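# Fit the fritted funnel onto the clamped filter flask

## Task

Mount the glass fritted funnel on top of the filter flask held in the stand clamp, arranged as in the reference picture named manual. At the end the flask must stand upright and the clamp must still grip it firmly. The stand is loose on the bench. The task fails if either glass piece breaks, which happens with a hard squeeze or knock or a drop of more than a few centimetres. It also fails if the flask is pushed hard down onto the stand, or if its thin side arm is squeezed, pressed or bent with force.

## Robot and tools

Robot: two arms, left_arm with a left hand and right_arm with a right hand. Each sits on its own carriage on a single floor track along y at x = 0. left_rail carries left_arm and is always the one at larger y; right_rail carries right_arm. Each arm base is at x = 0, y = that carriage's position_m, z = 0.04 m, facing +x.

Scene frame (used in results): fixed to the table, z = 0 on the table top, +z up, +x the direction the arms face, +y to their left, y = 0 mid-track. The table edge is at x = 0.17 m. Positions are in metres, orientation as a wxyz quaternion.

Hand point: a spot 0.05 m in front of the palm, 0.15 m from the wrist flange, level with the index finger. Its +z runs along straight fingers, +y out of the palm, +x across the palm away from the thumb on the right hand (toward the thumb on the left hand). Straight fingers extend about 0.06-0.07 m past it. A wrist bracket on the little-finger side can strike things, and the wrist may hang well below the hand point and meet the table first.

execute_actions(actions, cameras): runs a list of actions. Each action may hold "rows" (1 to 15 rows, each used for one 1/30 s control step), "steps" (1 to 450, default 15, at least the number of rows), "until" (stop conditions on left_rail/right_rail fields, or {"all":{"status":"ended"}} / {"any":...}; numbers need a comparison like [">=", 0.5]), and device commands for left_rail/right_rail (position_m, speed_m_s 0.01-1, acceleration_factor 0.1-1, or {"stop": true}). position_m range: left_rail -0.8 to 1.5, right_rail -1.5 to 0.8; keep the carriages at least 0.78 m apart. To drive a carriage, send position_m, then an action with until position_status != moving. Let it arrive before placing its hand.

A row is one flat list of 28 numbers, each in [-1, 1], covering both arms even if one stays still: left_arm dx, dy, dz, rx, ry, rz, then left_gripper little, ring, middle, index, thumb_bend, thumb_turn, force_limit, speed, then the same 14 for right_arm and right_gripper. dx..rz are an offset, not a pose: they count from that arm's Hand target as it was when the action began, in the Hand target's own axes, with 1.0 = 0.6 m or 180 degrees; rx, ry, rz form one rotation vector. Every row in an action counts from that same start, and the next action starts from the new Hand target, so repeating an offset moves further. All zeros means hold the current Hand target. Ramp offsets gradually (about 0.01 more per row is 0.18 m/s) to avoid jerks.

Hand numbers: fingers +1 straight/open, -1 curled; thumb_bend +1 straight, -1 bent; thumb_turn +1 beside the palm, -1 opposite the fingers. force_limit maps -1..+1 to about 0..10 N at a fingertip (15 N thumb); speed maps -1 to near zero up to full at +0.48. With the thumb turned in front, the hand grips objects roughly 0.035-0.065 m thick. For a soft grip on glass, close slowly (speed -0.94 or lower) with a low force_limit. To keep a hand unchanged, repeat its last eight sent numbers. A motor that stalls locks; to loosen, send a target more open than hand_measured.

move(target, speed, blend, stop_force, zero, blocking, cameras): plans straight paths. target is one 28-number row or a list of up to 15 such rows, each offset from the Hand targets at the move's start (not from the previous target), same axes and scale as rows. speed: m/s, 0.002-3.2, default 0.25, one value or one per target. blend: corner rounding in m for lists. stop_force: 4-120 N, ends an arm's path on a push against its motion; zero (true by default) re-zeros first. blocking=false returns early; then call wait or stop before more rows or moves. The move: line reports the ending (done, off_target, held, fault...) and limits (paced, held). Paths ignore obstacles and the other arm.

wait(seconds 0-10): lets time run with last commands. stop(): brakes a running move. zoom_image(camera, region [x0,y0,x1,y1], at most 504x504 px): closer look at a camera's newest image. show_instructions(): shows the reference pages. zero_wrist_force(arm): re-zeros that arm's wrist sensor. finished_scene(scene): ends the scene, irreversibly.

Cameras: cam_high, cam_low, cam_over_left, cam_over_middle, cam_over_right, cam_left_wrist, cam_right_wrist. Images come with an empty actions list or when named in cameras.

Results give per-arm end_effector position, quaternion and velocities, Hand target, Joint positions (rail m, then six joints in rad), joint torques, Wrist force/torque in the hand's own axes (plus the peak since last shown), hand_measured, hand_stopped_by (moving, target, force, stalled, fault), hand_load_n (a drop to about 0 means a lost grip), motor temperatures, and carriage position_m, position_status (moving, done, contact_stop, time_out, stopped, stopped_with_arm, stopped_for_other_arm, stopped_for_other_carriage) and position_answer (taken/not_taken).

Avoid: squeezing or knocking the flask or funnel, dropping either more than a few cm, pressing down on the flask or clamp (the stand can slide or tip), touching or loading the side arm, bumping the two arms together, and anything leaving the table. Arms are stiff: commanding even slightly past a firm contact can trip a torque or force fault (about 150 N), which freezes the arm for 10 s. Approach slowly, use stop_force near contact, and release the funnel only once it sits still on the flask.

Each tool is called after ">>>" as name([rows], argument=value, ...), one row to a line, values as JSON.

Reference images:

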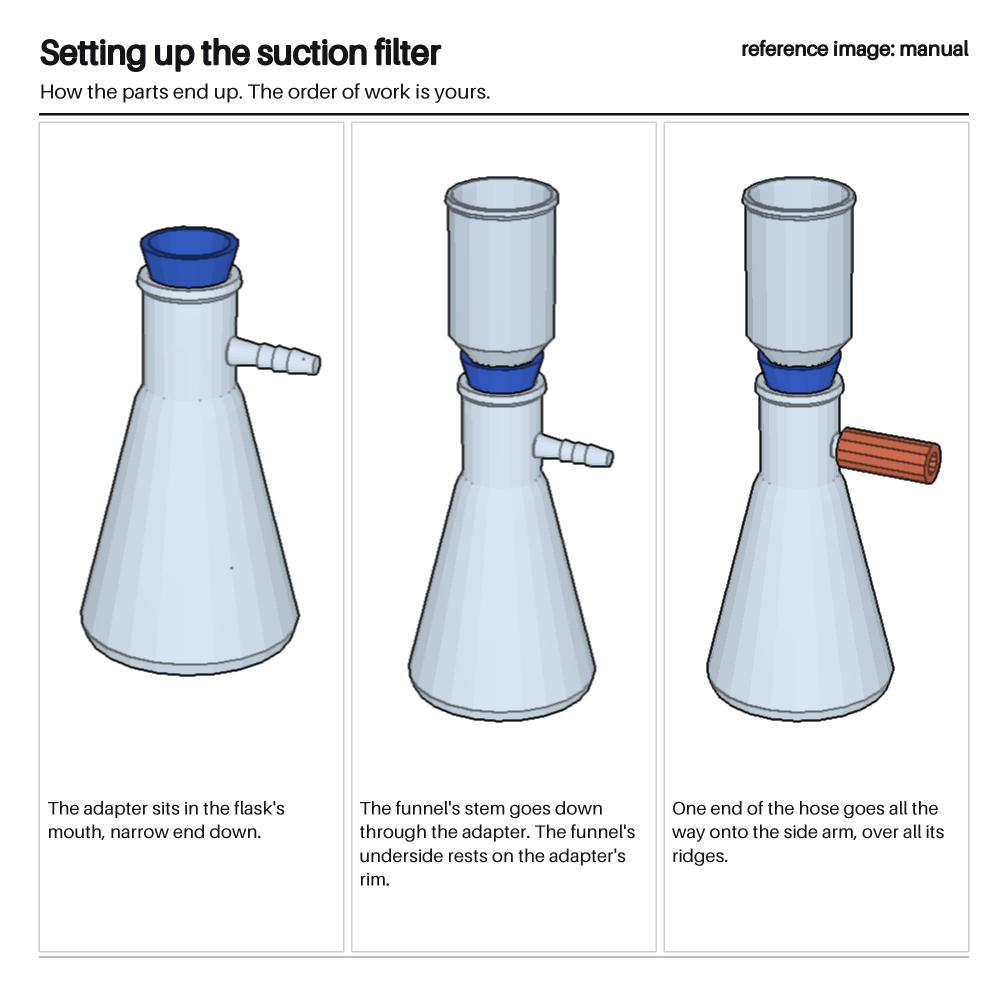

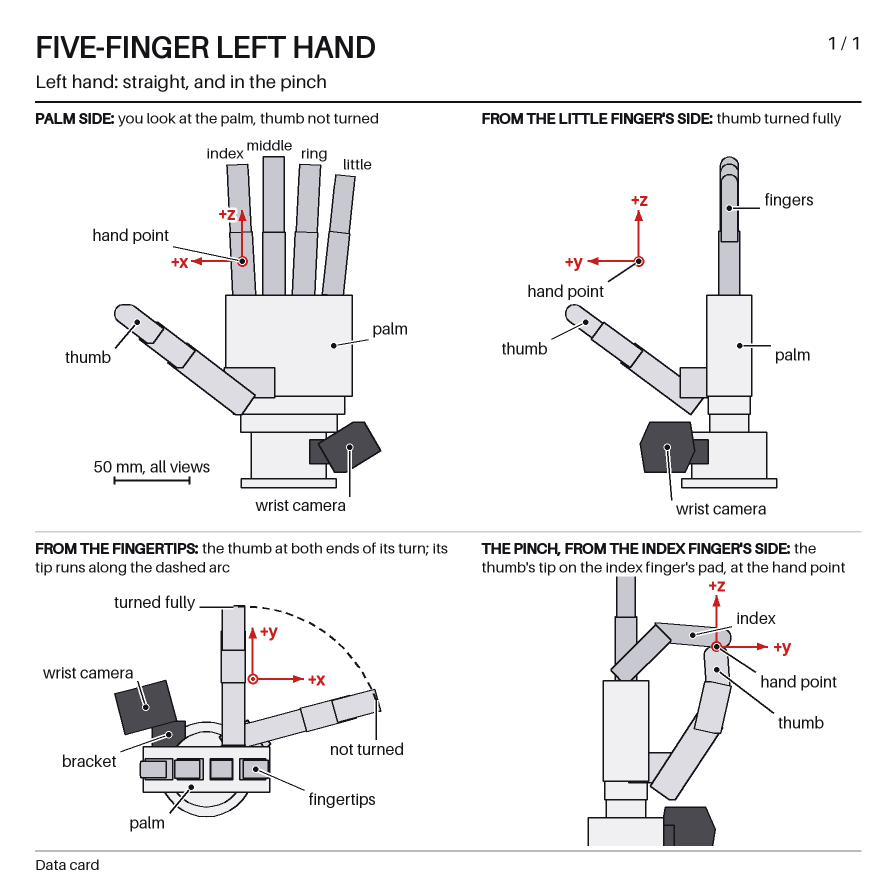

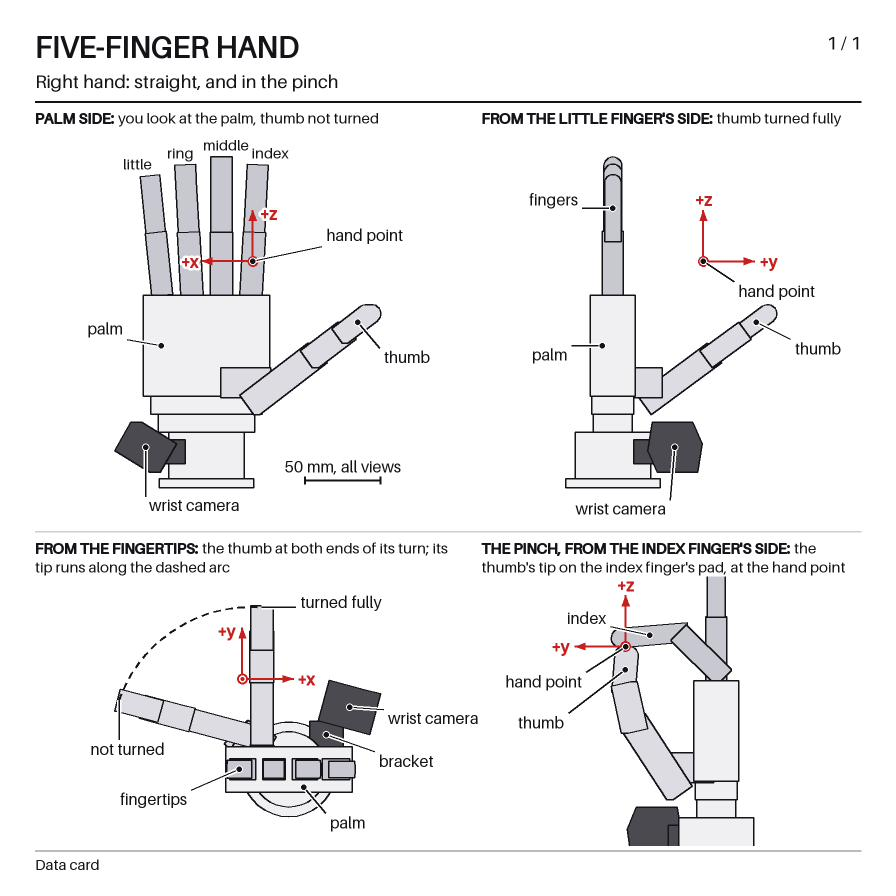

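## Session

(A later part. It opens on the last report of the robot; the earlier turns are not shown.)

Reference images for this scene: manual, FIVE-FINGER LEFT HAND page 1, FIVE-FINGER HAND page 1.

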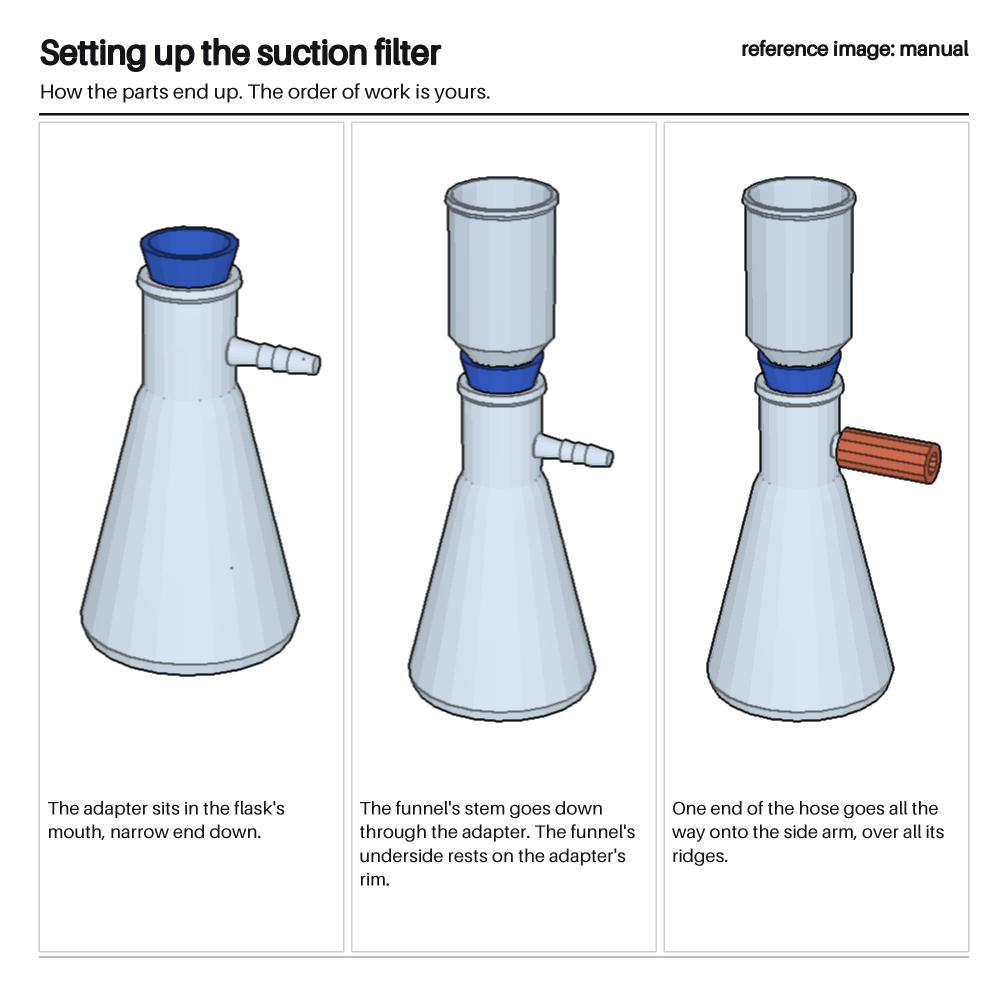

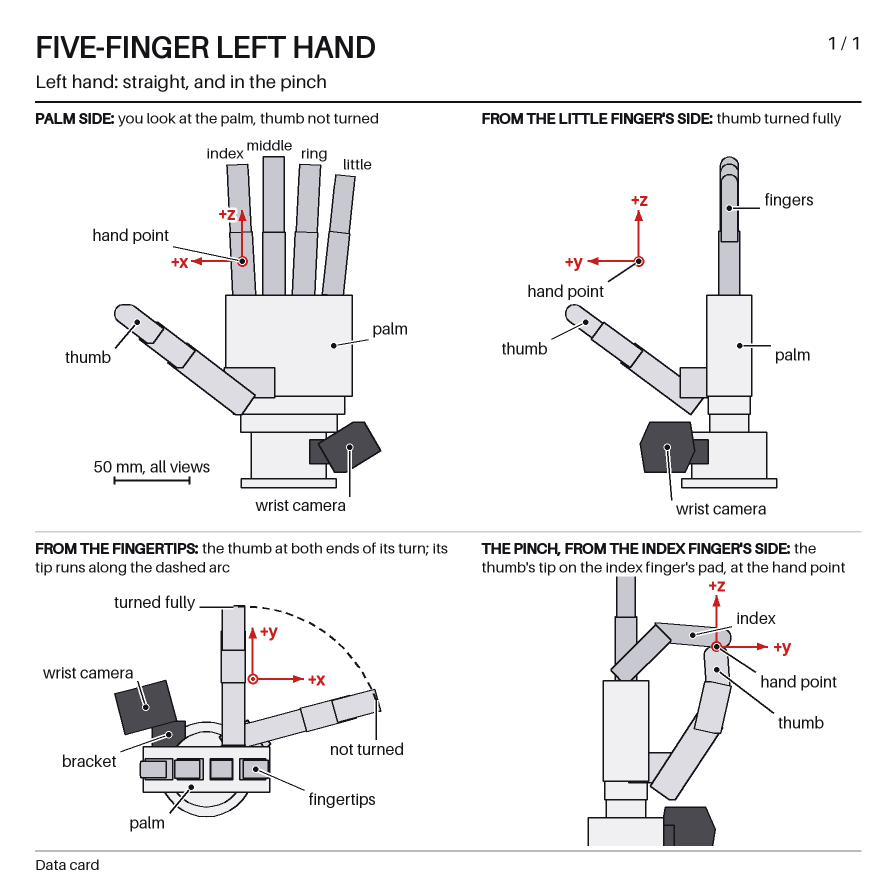

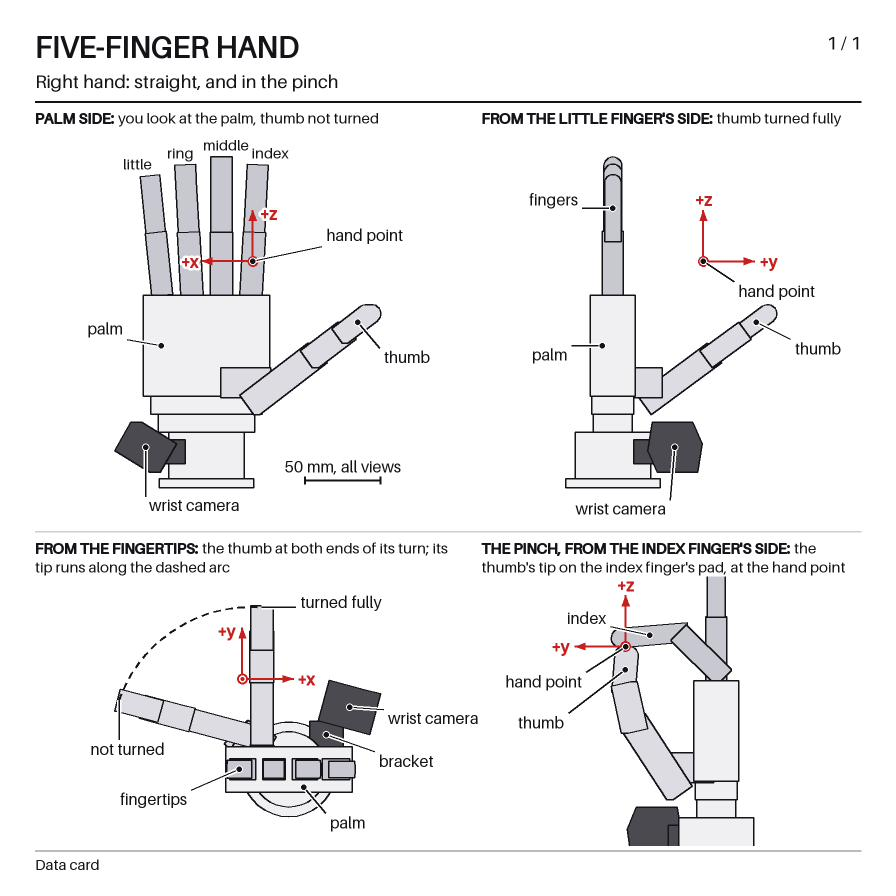

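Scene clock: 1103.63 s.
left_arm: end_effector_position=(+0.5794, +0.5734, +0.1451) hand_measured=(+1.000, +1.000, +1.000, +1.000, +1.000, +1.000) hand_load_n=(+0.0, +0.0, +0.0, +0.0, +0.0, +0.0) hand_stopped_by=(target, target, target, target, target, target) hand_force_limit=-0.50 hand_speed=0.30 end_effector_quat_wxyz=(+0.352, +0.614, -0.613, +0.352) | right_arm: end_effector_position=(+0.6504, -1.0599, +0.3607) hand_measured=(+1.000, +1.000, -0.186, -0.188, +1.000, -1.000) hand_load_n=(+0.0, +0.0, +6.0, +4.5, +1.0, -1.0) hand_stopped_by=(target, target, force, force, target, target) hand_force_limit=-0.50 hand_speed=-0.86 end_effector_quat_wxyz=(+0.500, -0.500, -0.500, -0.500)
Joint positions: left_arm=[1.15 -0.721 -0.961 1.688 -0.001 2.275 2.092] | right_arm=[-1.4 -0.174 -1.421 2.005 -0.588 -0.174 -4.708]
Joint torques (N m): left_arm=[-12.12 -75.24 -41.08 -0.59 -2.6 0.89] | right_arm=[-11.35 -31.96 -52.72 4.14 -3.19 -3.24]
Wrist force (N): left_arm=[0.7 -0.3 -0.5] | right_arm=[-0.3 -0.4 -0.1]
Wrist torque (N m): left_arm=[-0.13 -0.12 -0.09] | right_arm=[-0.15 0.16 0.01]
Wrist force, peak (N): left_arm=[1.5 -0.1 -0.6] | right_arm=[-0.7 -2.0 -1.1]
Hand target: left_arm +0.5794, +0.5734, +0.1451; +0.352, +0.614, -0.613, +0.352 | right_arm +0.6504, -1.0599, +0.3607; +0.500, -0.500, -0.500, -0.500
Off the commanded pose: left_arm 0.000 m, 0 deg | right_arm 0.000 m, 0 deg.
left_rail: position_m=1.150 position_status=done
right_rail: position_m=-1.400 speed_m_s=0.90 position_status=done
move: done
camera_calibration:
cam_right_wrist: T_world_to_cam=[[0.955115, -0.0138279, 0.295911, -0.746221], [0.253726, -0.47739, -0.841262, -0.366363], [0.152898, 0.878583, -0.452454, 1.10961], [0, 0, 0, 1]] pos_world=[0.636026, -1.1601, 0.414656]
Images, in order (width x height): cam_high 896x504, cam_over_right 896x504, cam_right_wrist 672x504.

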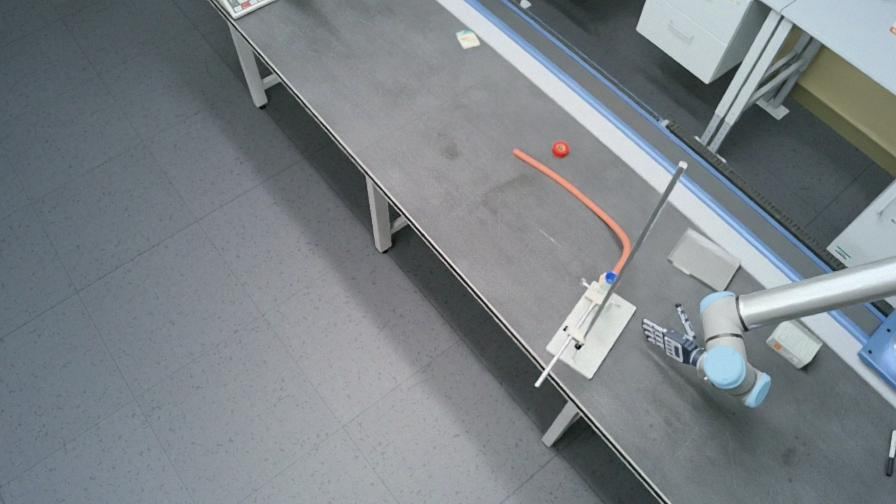

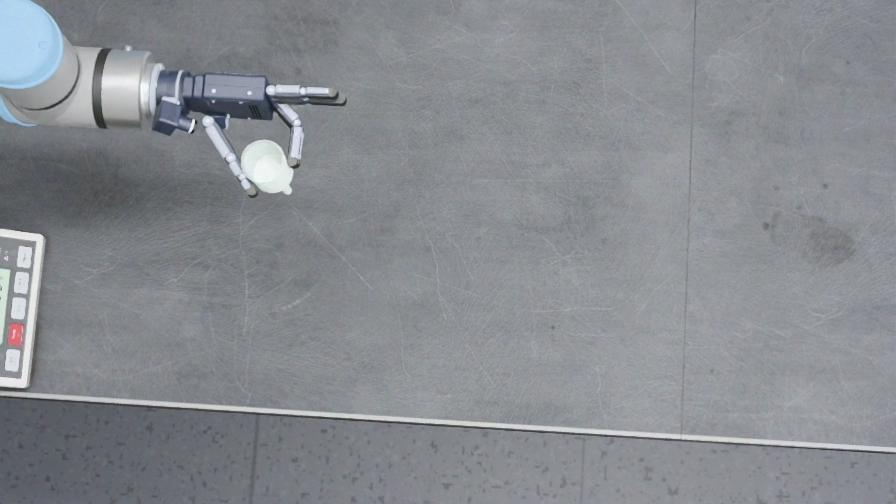

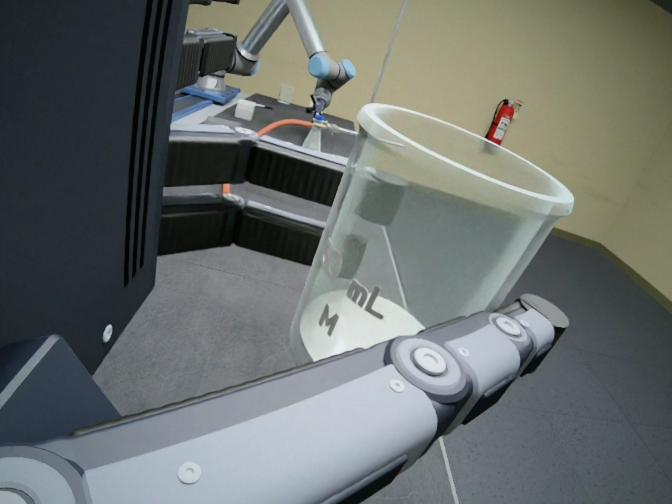

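>>> zoom_image(camera="cam_over_right", region=[200, 110, 340, 220])

>>> execute_actions(actions=[], cameras=["cam_low","cam_over_right"])

Scaled by 3.600 from the camera's 896x504 image, which has a finer 1280x720 frame.

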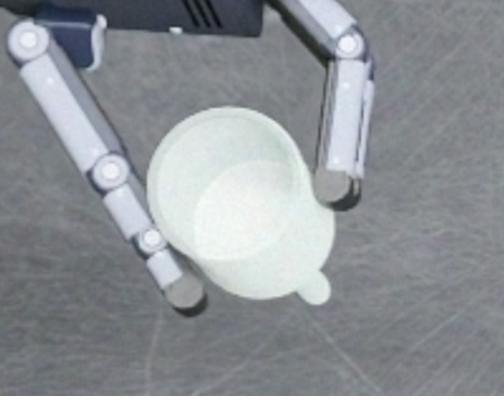

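Scene clock: 1105.97 s.
left_arm: end_effector_position=(+0.5794, +0.5734, +0.1451) hand_measured=(+1.000, +1.000, +1.000, +1.000, +1.000, +1.000) hand_load_n=(+0.0, +0.0, +0.0, +0.0, +0.0, -0.5) hand_stopped_by=(target, target, target, target, target, target) hand_force_limit=-0.50 hand_speed=0.30 end_effector_quat_wxyz=(+0.352, +0.614, -0.613, +0.352) | right_arm: end_effector_position=(+0.6504, -1.0599, +0.3607) hand_measured=(+1.000, +1.000, -0.186, -0.188, +1.000, -1.000) hand_load_n=(+0.0, +0.0, +6.0, +4.5, +1.5, -1.5) hand_stopped_by=(target, target, force, force, target, target) hand_force_limit=-0.50 hand_speed=-0.86 end_effector_quat_wxyz=(+0.500, -0.500, -0.500, -0.500)
Joint positions: left_arm=[1.15 -0.721 -0.961 1.688 -0.001 2.275 2.092] | right_arm=[-1.4 -0.174 -1.421 2.005 -0.587 -0.174 -4.708]
Joint velocities: within noise
Joint torques (N m): left_arm=[-10.77 -76.31 -41.36 -0.6 -1.8 0.9] | right_arm=[-10.79 -30.51 -52.35 3.77 -3.19 -3.25]
Motor temperatures (°C): left_arm=[32 29 28 34 33 33] | right_arm=[30 25 29 40 32 36]
Wrist force (N): left_arm=[0.9 -0.1 -0.5] | right_arm=[-0.1 0.0 0.0]
Wrist torque (N m): left_arm=[-0.10 -0.15 -0.08] | right_arm=[-0.10 0.14 0.03]
Wrist force, peak (N): left_arm=[1.3 -0.5 -1.0] | right_arm=[-0.4 0.6 -0.3]
Hand target: left_arm +0.5794, +0.5734, +0.1451; +0.352, +0.614, -0.613, +0.352 | right_arm +0.6504, -1.0599, +0.3607; +0.500, -0.500, -0.500, -0.500
Off the commanded pose: left_arm 0.000 m, 0 deg | right_arm 0.000 m, 0 deg.
left_rail: position_m=1.150 position_status=done
right_rail: position_m=-1.400 speed_m_s=0.90 position_status=done
Images, in order (width x height): cam_low 896x504, cam_over_right 896x504.

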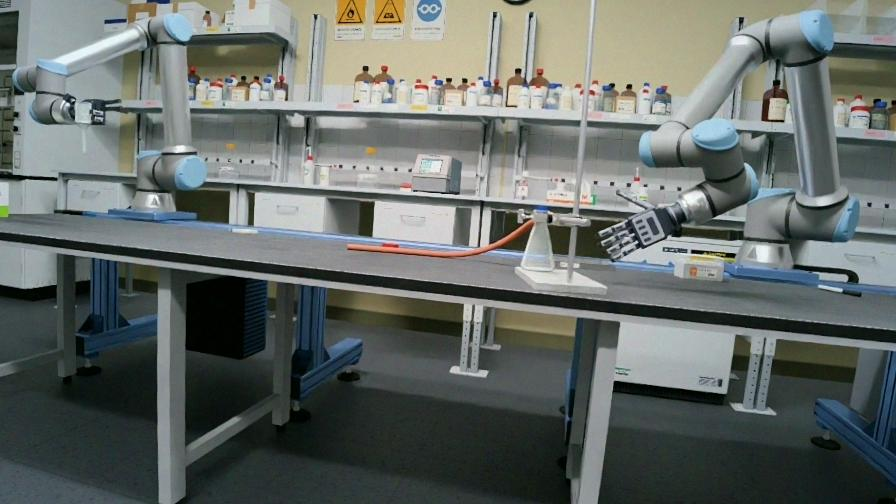

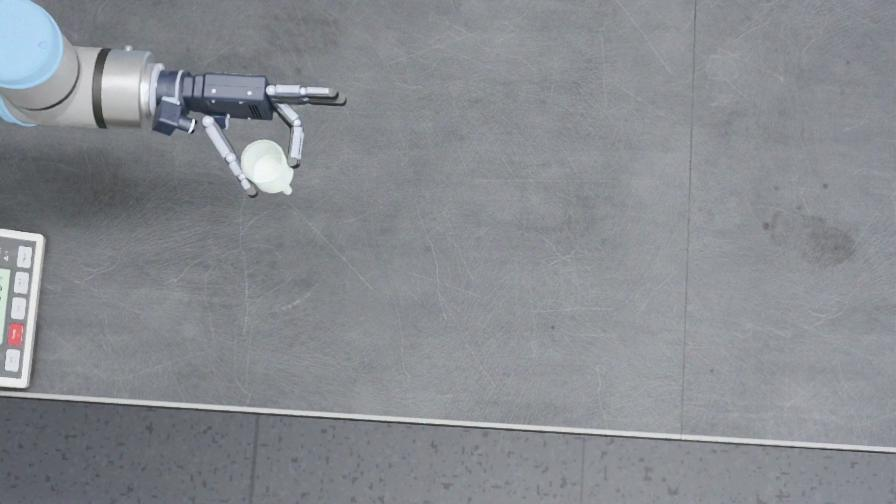

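>>> move(target=[0,0,0,0,0,0,1,1,1,1,1,1,-0.5,0.3,0,-0.0362,0,0,-0.02,-0.0083,1,1,-0.35,-0.35,1,-1,-0.5,-0.86], speed=0.15)

>>> execute_actions([
  {"right_rail":{"position_m":0.0556,"speed_m_s":0.6,"acceleration_factor":0.4},"steps":250,"until":{"right_rail":{"position_status":["!=","moving"]}}},
], cameras=["cam_left_wrist","cam_over_middle","cam_low","cam_high"])

>>> zoom_image(camera="cam_over_middle", region=[660, 150, 800, 290])

>>> zoom_image(camera="cam_low", region=[490, 120, 610, 240])

>>> zoom_image(camera="cam_left_wrist", region=[380, 200, 540, 440])

Scene clock: 1130.83 s.
left_arm: end_effector_position=(+0.5794, +0.5734, +0.1451) hand_measured=(+1.000, +1.000, +1.000, +1.000, +1.000, +1.000) hand_load_n=(+0.0, +0.0, +0.0, +0.0, +0.0, +0.0) hand_stopped_by=(target, target, target, target, target, target) hand_force_limit=-0.50 hand_speed=0.30 end_effector_quat_wxyz=(+0.352, +0.614, -0.613, +0.352) | right_arm: end_effector_position=(+0.6287, -1.0599, +0.3607) hand_measured=(+1.000, +1.000, -0.186, -0.188, +1.000, -1.000) hand_load_n=(+0.0, +0.0, +6.5, +4.5, +1.0, -1.0) hand_stopped_by=(target, target, force, force, target, target) hand_force_limit=-0.50 hand_speed=-0.86 end_effector_quat_wxyz=(+0.478, -0.509, -0.522, -0.491)
Joint positions: left_arm=[1.15 -0.721 -0.961 1.688 -0.001 2.275 2.092] | right_arm=[-1.4 -0.177 -1.526 2.106 -0.92 -0.187 -4.404]
Joint torques (N m): left_arm=[-11.96 -75.52 -41.14 -0.62 -1.77 0.63] | right_arm=[14.97 -67.1 -25.56 -4.64 -2.67 3.26]
Wrist force (N): left_arm=[0.9 -0.2 -0.7] | right_arm=[0.3 0.0 -0.4]
Wrist torque (N m): left_arm=[-0.11 -0.14 -0.08] | right_arm=[-0.06 0.12 -0.23]
Wrist force, peak (N): left_arm=[1.3 -0.2 -0.7] | right_arm=[-0.4 1.0 -0.4]
Hand target: left_arm +0.5794, +0.5734, +0.1451; +0.352, +0.614, -0.613, +0.352 | right_arm +0.6287, -1.0599, +0.3607; +0.478, -0.509, -0.522, -0.490
Off the commanded pose: left_arm 0.000 m, 0 deg | right_arm 0.000 m, 0 deg.
left_rail: position_m=1.150 position_status=done
right_rail: position_m=-1.400 speed_m_s=0.90 position_status=done
move: done

Scene clock: 1135.30 s.
left_arm: end_effector_position=(+0.5794, +0.5734, +0.1451) hand_measured=(+1.000, +1.000, +1.000, +1.000, +1.000, +1.000) hand_load_n=(+0.0, +0.0, +0.0, +0.0, +0.0, +0.0) hand_stopped_by=(target, target, target, target, target, target) hand_force_limit=-0.50 hand_speed=0.30 end_effector_quat_wxyz=(+0.352, +0.614, -0.613, +0.352) | right_arm: end_effector_position=(+0.6287, +0.3957, +0.3607) hand_measured=(+1.000, +1.000, -0.186, -0.188, +1.000, -1.000) hand_load_n=(+0.0, +0.0, +6.0, +4.5, +1.0, -1.5) hand_stopped_by=(target, target, force, force, target, target) hand_force_limit=-0.50 hand_speed=-0.86 end_effector_quat_wxyz=(+0.478, -0.509, -0.522, -0.490)
Joint positions: left_arm=[1.15 -0.721 -0.961 1.688 -0.001 2.275 2.092] | right_arm=[0.056 -0.177 -1.527 2.107 -0.925 -0.187 -4.399]
Joint torques (N m): left_arm=[-10.98 -75.79 -42.23 -0.57 -1.91 0.5] | right_arm=[2.59 -60.71 -30.23 -4.15 1.69 3.11]
Wrist force (N): left_arm=[0.8 -0.3 -1.0] | right_arm=[-0.4 0.2 -0.6]
Wrist torque (N m): left_arm=[-0.10 -0.14 -0.09] | right_arm=[0.00 0.22 -0.25]
Wrist force, peak (N): left_arm=[1.0 -0.5 -1.1] | right_arm=[0.2 -0.1 -1.3]
Hand target: left_arm +0.5794, +0.5734, +0.1451; +0.352, +0.614, -0.613, +0.352 | right_arm +0.6287, +0.3957, +0.3607; +0.478, -0.509, -0.522, -0.490
Off the commanded pose: left_arm 0.000 m, 0 deg | right_arm 0.000 m, 0 deg.
left_rail: position_m=1.150 position_status=done
right_rail: position_m=0.056 speed_m_s=0.60 position_status=done
camera_calibration:
cam_left_wrist: T_world_to_cam=[[0.976754, -0.0951959, 0.192068, -0.540535], [-0.191072, 0.019557, 0.981381, -0.0463054], [-0.0971798, -0.995266, 0.000913147, 0.73592], [0, 0, 0, 1]] pos_world=[0.590638, 0.681885, 0.148591]
Images, in order (width x height): cam_high 896x504, cam_low 896x504, cam_over_middle 896x504, cam_left_wrist 672x504.

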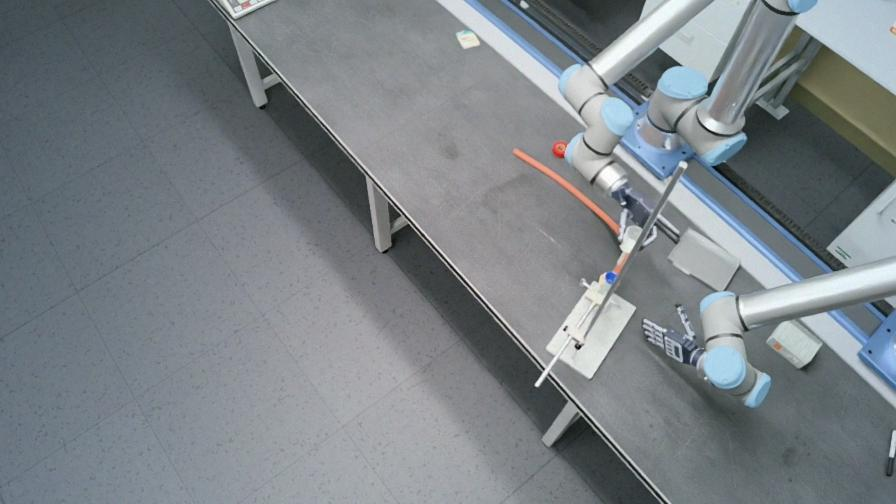

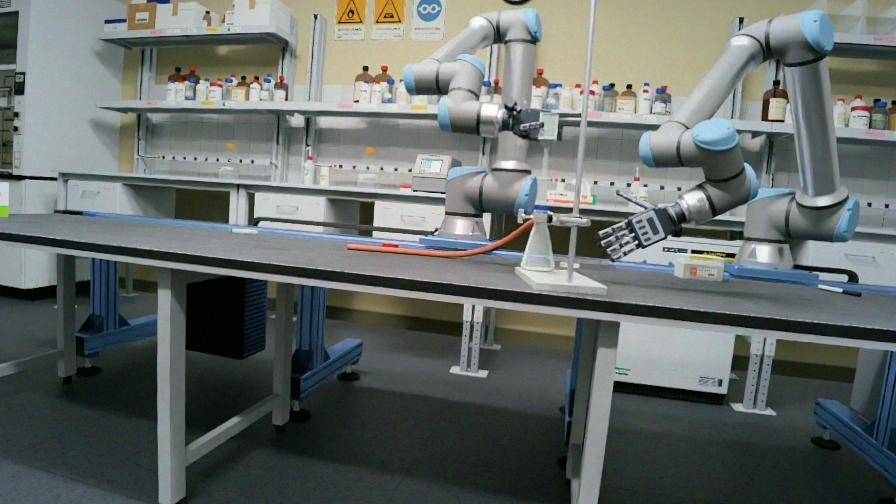

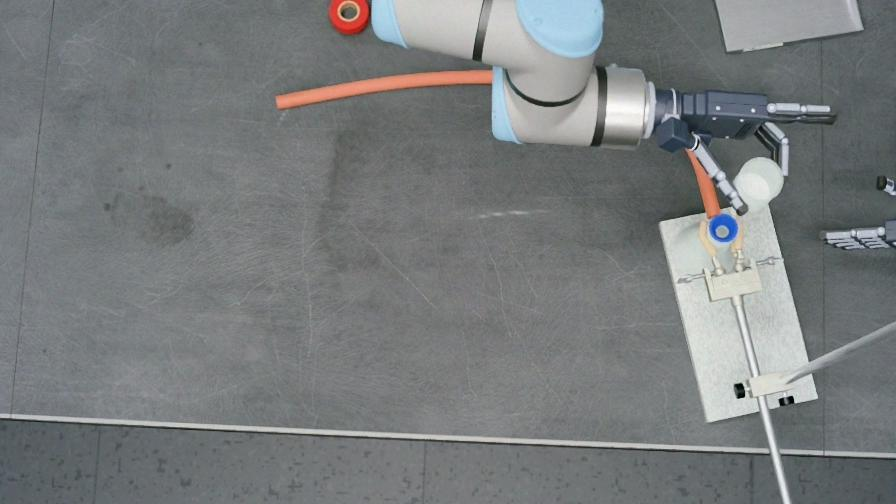

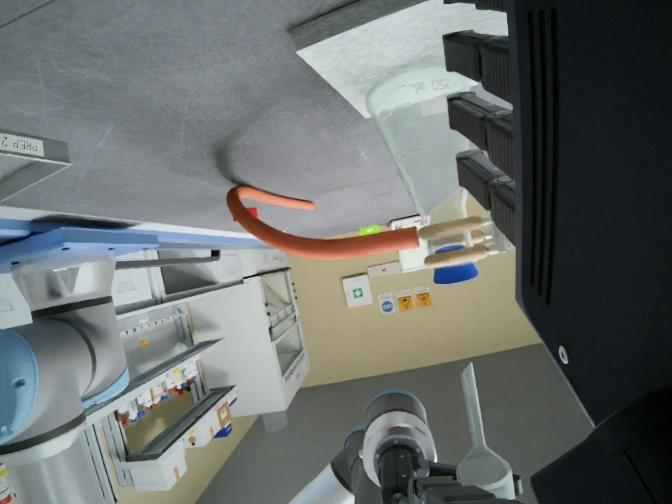

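Scaled by 3.600 from the camera's 896x504 image, which has a finer 1280x720 frame.

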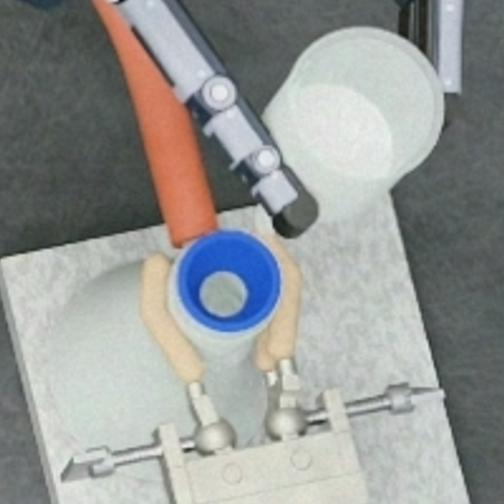

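Scaled by 4.200 from the camera's 896x504 image, which has a finer 1280x720 frame.

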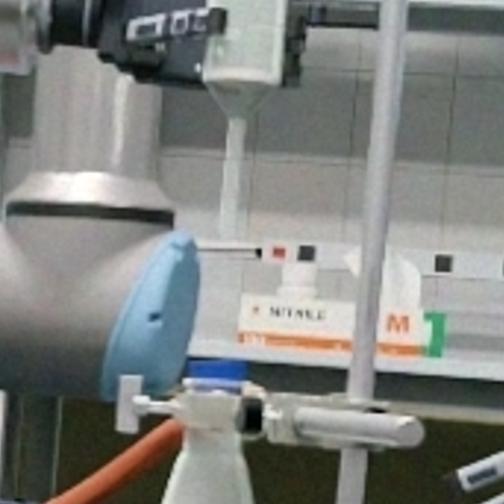

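Scaled by 2.100 from the camera's 672x504 image, which has a finer 960x720 frame.

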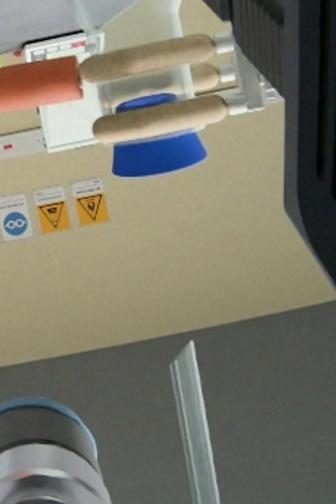

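>>> move(target=[0,0,0,0,0,0,1,1,1,1,1,1,-0.5,0.3,-0.0921,0.0013,0.0009,0,0.0083,-0.0033,1,1,-0.35,-0.35,1,-1,-0.5,-0.86], speed=0.08, cameras=["cam_left_wrist","cam_over_middle","cam_low","cam_right_wrist"])

>>> zoom_image(camera="cam_over_middle", region=[680, 170, 790, 260])

>>> zoom_image(camera="cam_low", region=[510, 140, 590, 230])

>>> zoom_image(camera="cam_left_wrist", region=[400, 220, 520, 380])

Scene clock: 1162.57 s.
left_arm: end_effector_position=(+0.5794, +0.5734, +0.1451) hand_measured=(+1.000, +1.000, +1.000, +1.000, +1.000, +1.000) hand_load_n=(+0.0, +0.0, +0.0, +0.0, +0.0, +0.0) hand_stopped_by=(target, target, target, target, target, target) hand_force_limit=-0.50 hand_speed=0.30 end_effector_quat_wxyz=(+0.352, +0.614, -0.613, +0.352) | right_arm: end_effector_position=(+0.6309, +0.3928, +0.3056) hand_measured=(+1.000, +1.000, -0.186, -0.188, +1.000, -1.000) hand_load_n=(+0.0, -0.5, +6.0, +4.5, +1.0, -1.5) hand_stopped_by=(target, target, force, force, target, target) hand_force_limit=-0.50 hand_speed=-0.86 end_effector_quat_wxyz=(+0.482, -0.500, -0.518, -0.500)
Joint positions: left_arm=[1.15 -0.721 -0.961 1.688 -0.001 2.275 2.092] | right_arm=[0.056 -0.184 -1.433 2.128 -0.894 -0.187 -4.553]
Joint torques (N m): left_arm=[-11.66 -73.74 -41.64 -0.8 -1.84 0.84] | right_arm=[-9.1 -29.93 -50.91 3.23 -2.61 -3.35]
Wrist force (N): left_arm=[1.2 -0.4 -1.1] | right_arm=[0.2 0.4 -0.3]
Wrist torque (N m): left_arm=[-0.12 -0.20 -0.06] | right_arm=[-0.01 0.11 0.04]
Wrist force, peak (N): left_arm=[1.2 -0.4 -1.1] | right_arm=[0.5 0.7 -1.0]
Hand target: left_arm +0.5794, +0.5734, +0.1451; +0.352, +0.614, -0.613, +0.352 | right_arm +0.6309, +0.3928, +0.3056; +0.482, -0.500, -0.518, -0.500
Off the commanded pose: left_arm 0.000 m, 0 deg | right_arm 0.000 m, 0 deg.
left_rail: position_m=1.150 position_status=done
right_rail: position_m=0.056 speed_m_s=0.60 position_status=done
move: done
camera_calibration:
cam_left_wrist: T_world_to_cam=[[0.976754, -0.0951959, 0.192068, -0.540535], [-0.191072, 0.019557, 0.981381, -0.0463054], [-0.0971798, -0.995266, 0.000913147, 0.73592], [0, 0, 0, 1]] pos_world=[0.590638, 0.681885, 0.148591]
cam_right_wrist: T_world_to_cam=[[0.943701, -0.00175398, 0.330796, -0.699269], [0.284285, -0.507022, -0.813702, 0.269655], [0.169148, 0.861931, -0.477978, -0.184554], [0, 0, 0, 1]] pos_world=[0.614458, 0.294567, 0.362521]
Images, in order (width x height): cam_low 896x504, cam_over_middle 896x504, cam_left_wrist 672x504, cam_right_wrist 672x504.

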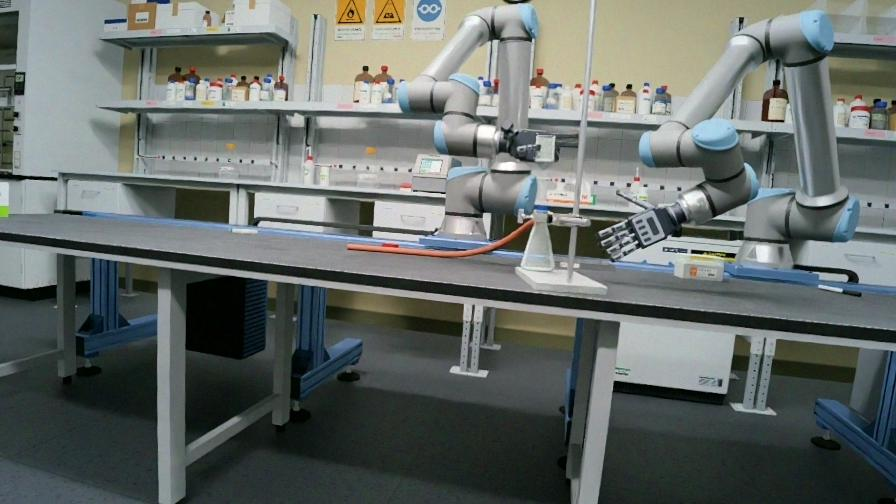

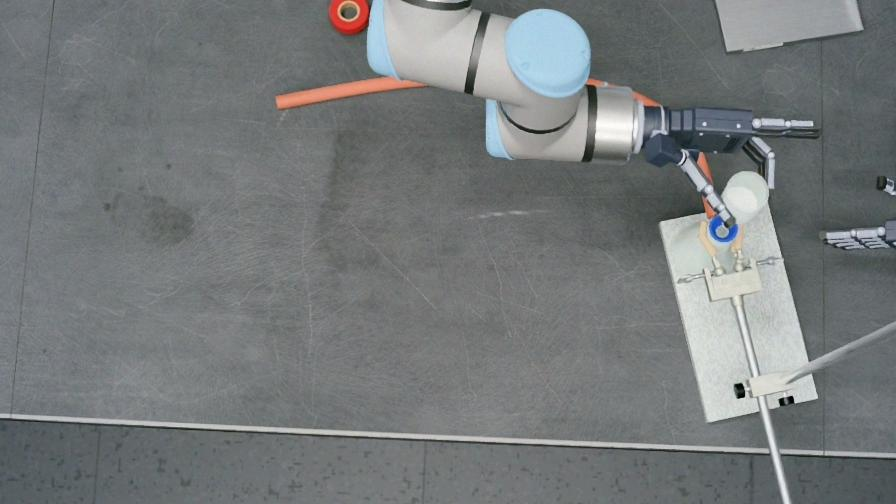

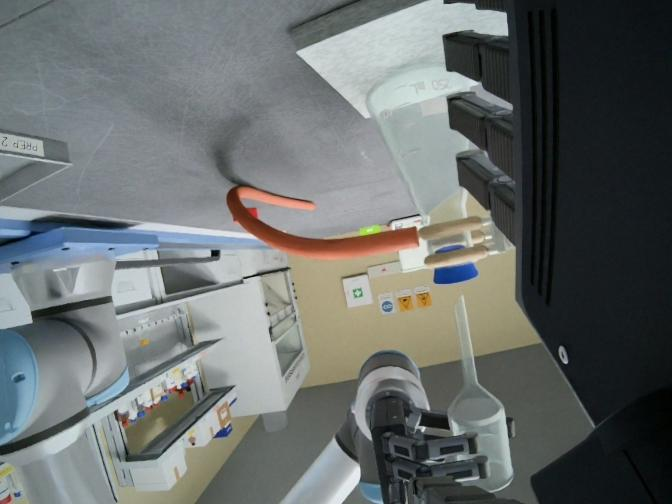

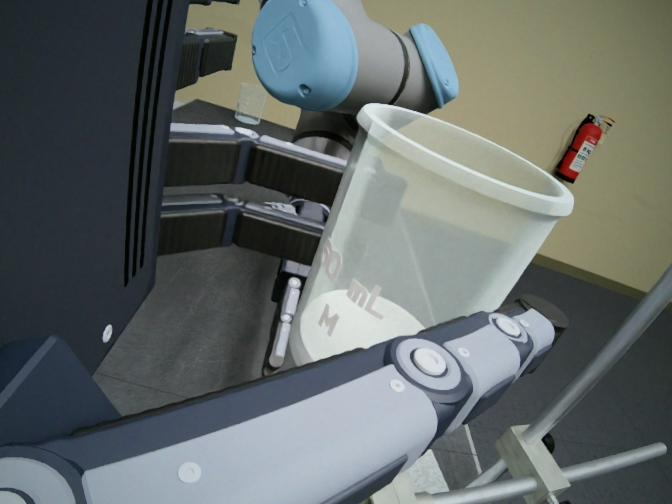

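Scaled by 4.582 from the camera's 896x504 image, which has a finer 1280x720 frame.

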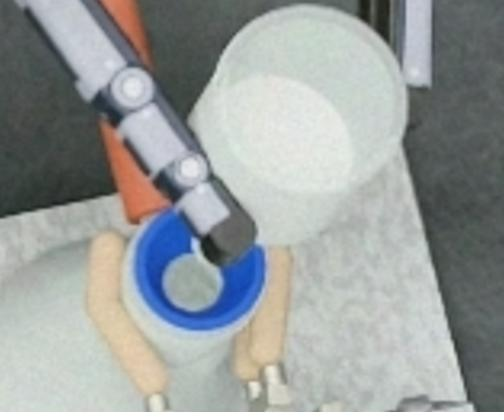

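Scaled by 5.600 from the camera's 896x504 image, which has a finer 1280x720 frame.

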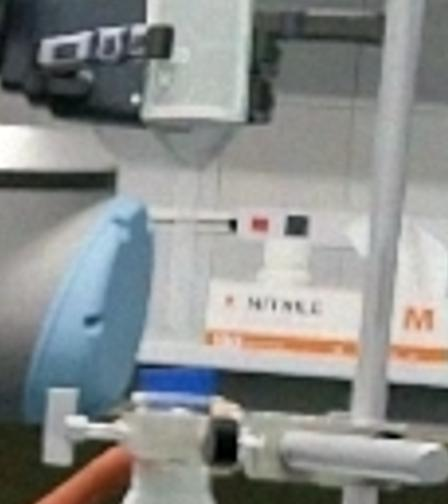

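Scaled by 3.150 from the camera's 672x504 image, which has a finer 960x720 frame.

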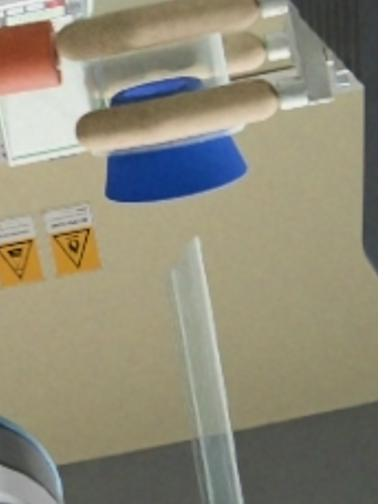

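>>> zoom_image(camera="cam_low", region=[528, 165, 558, 215])

Scaled by 10.080 from the camera's 896x504 image, which has a finer 1280x720 frame.

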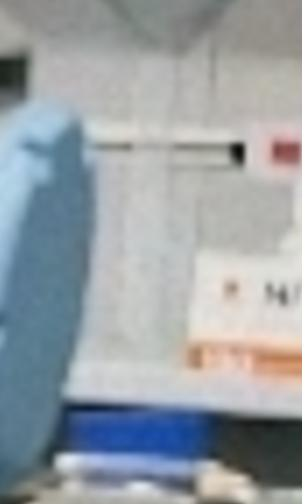

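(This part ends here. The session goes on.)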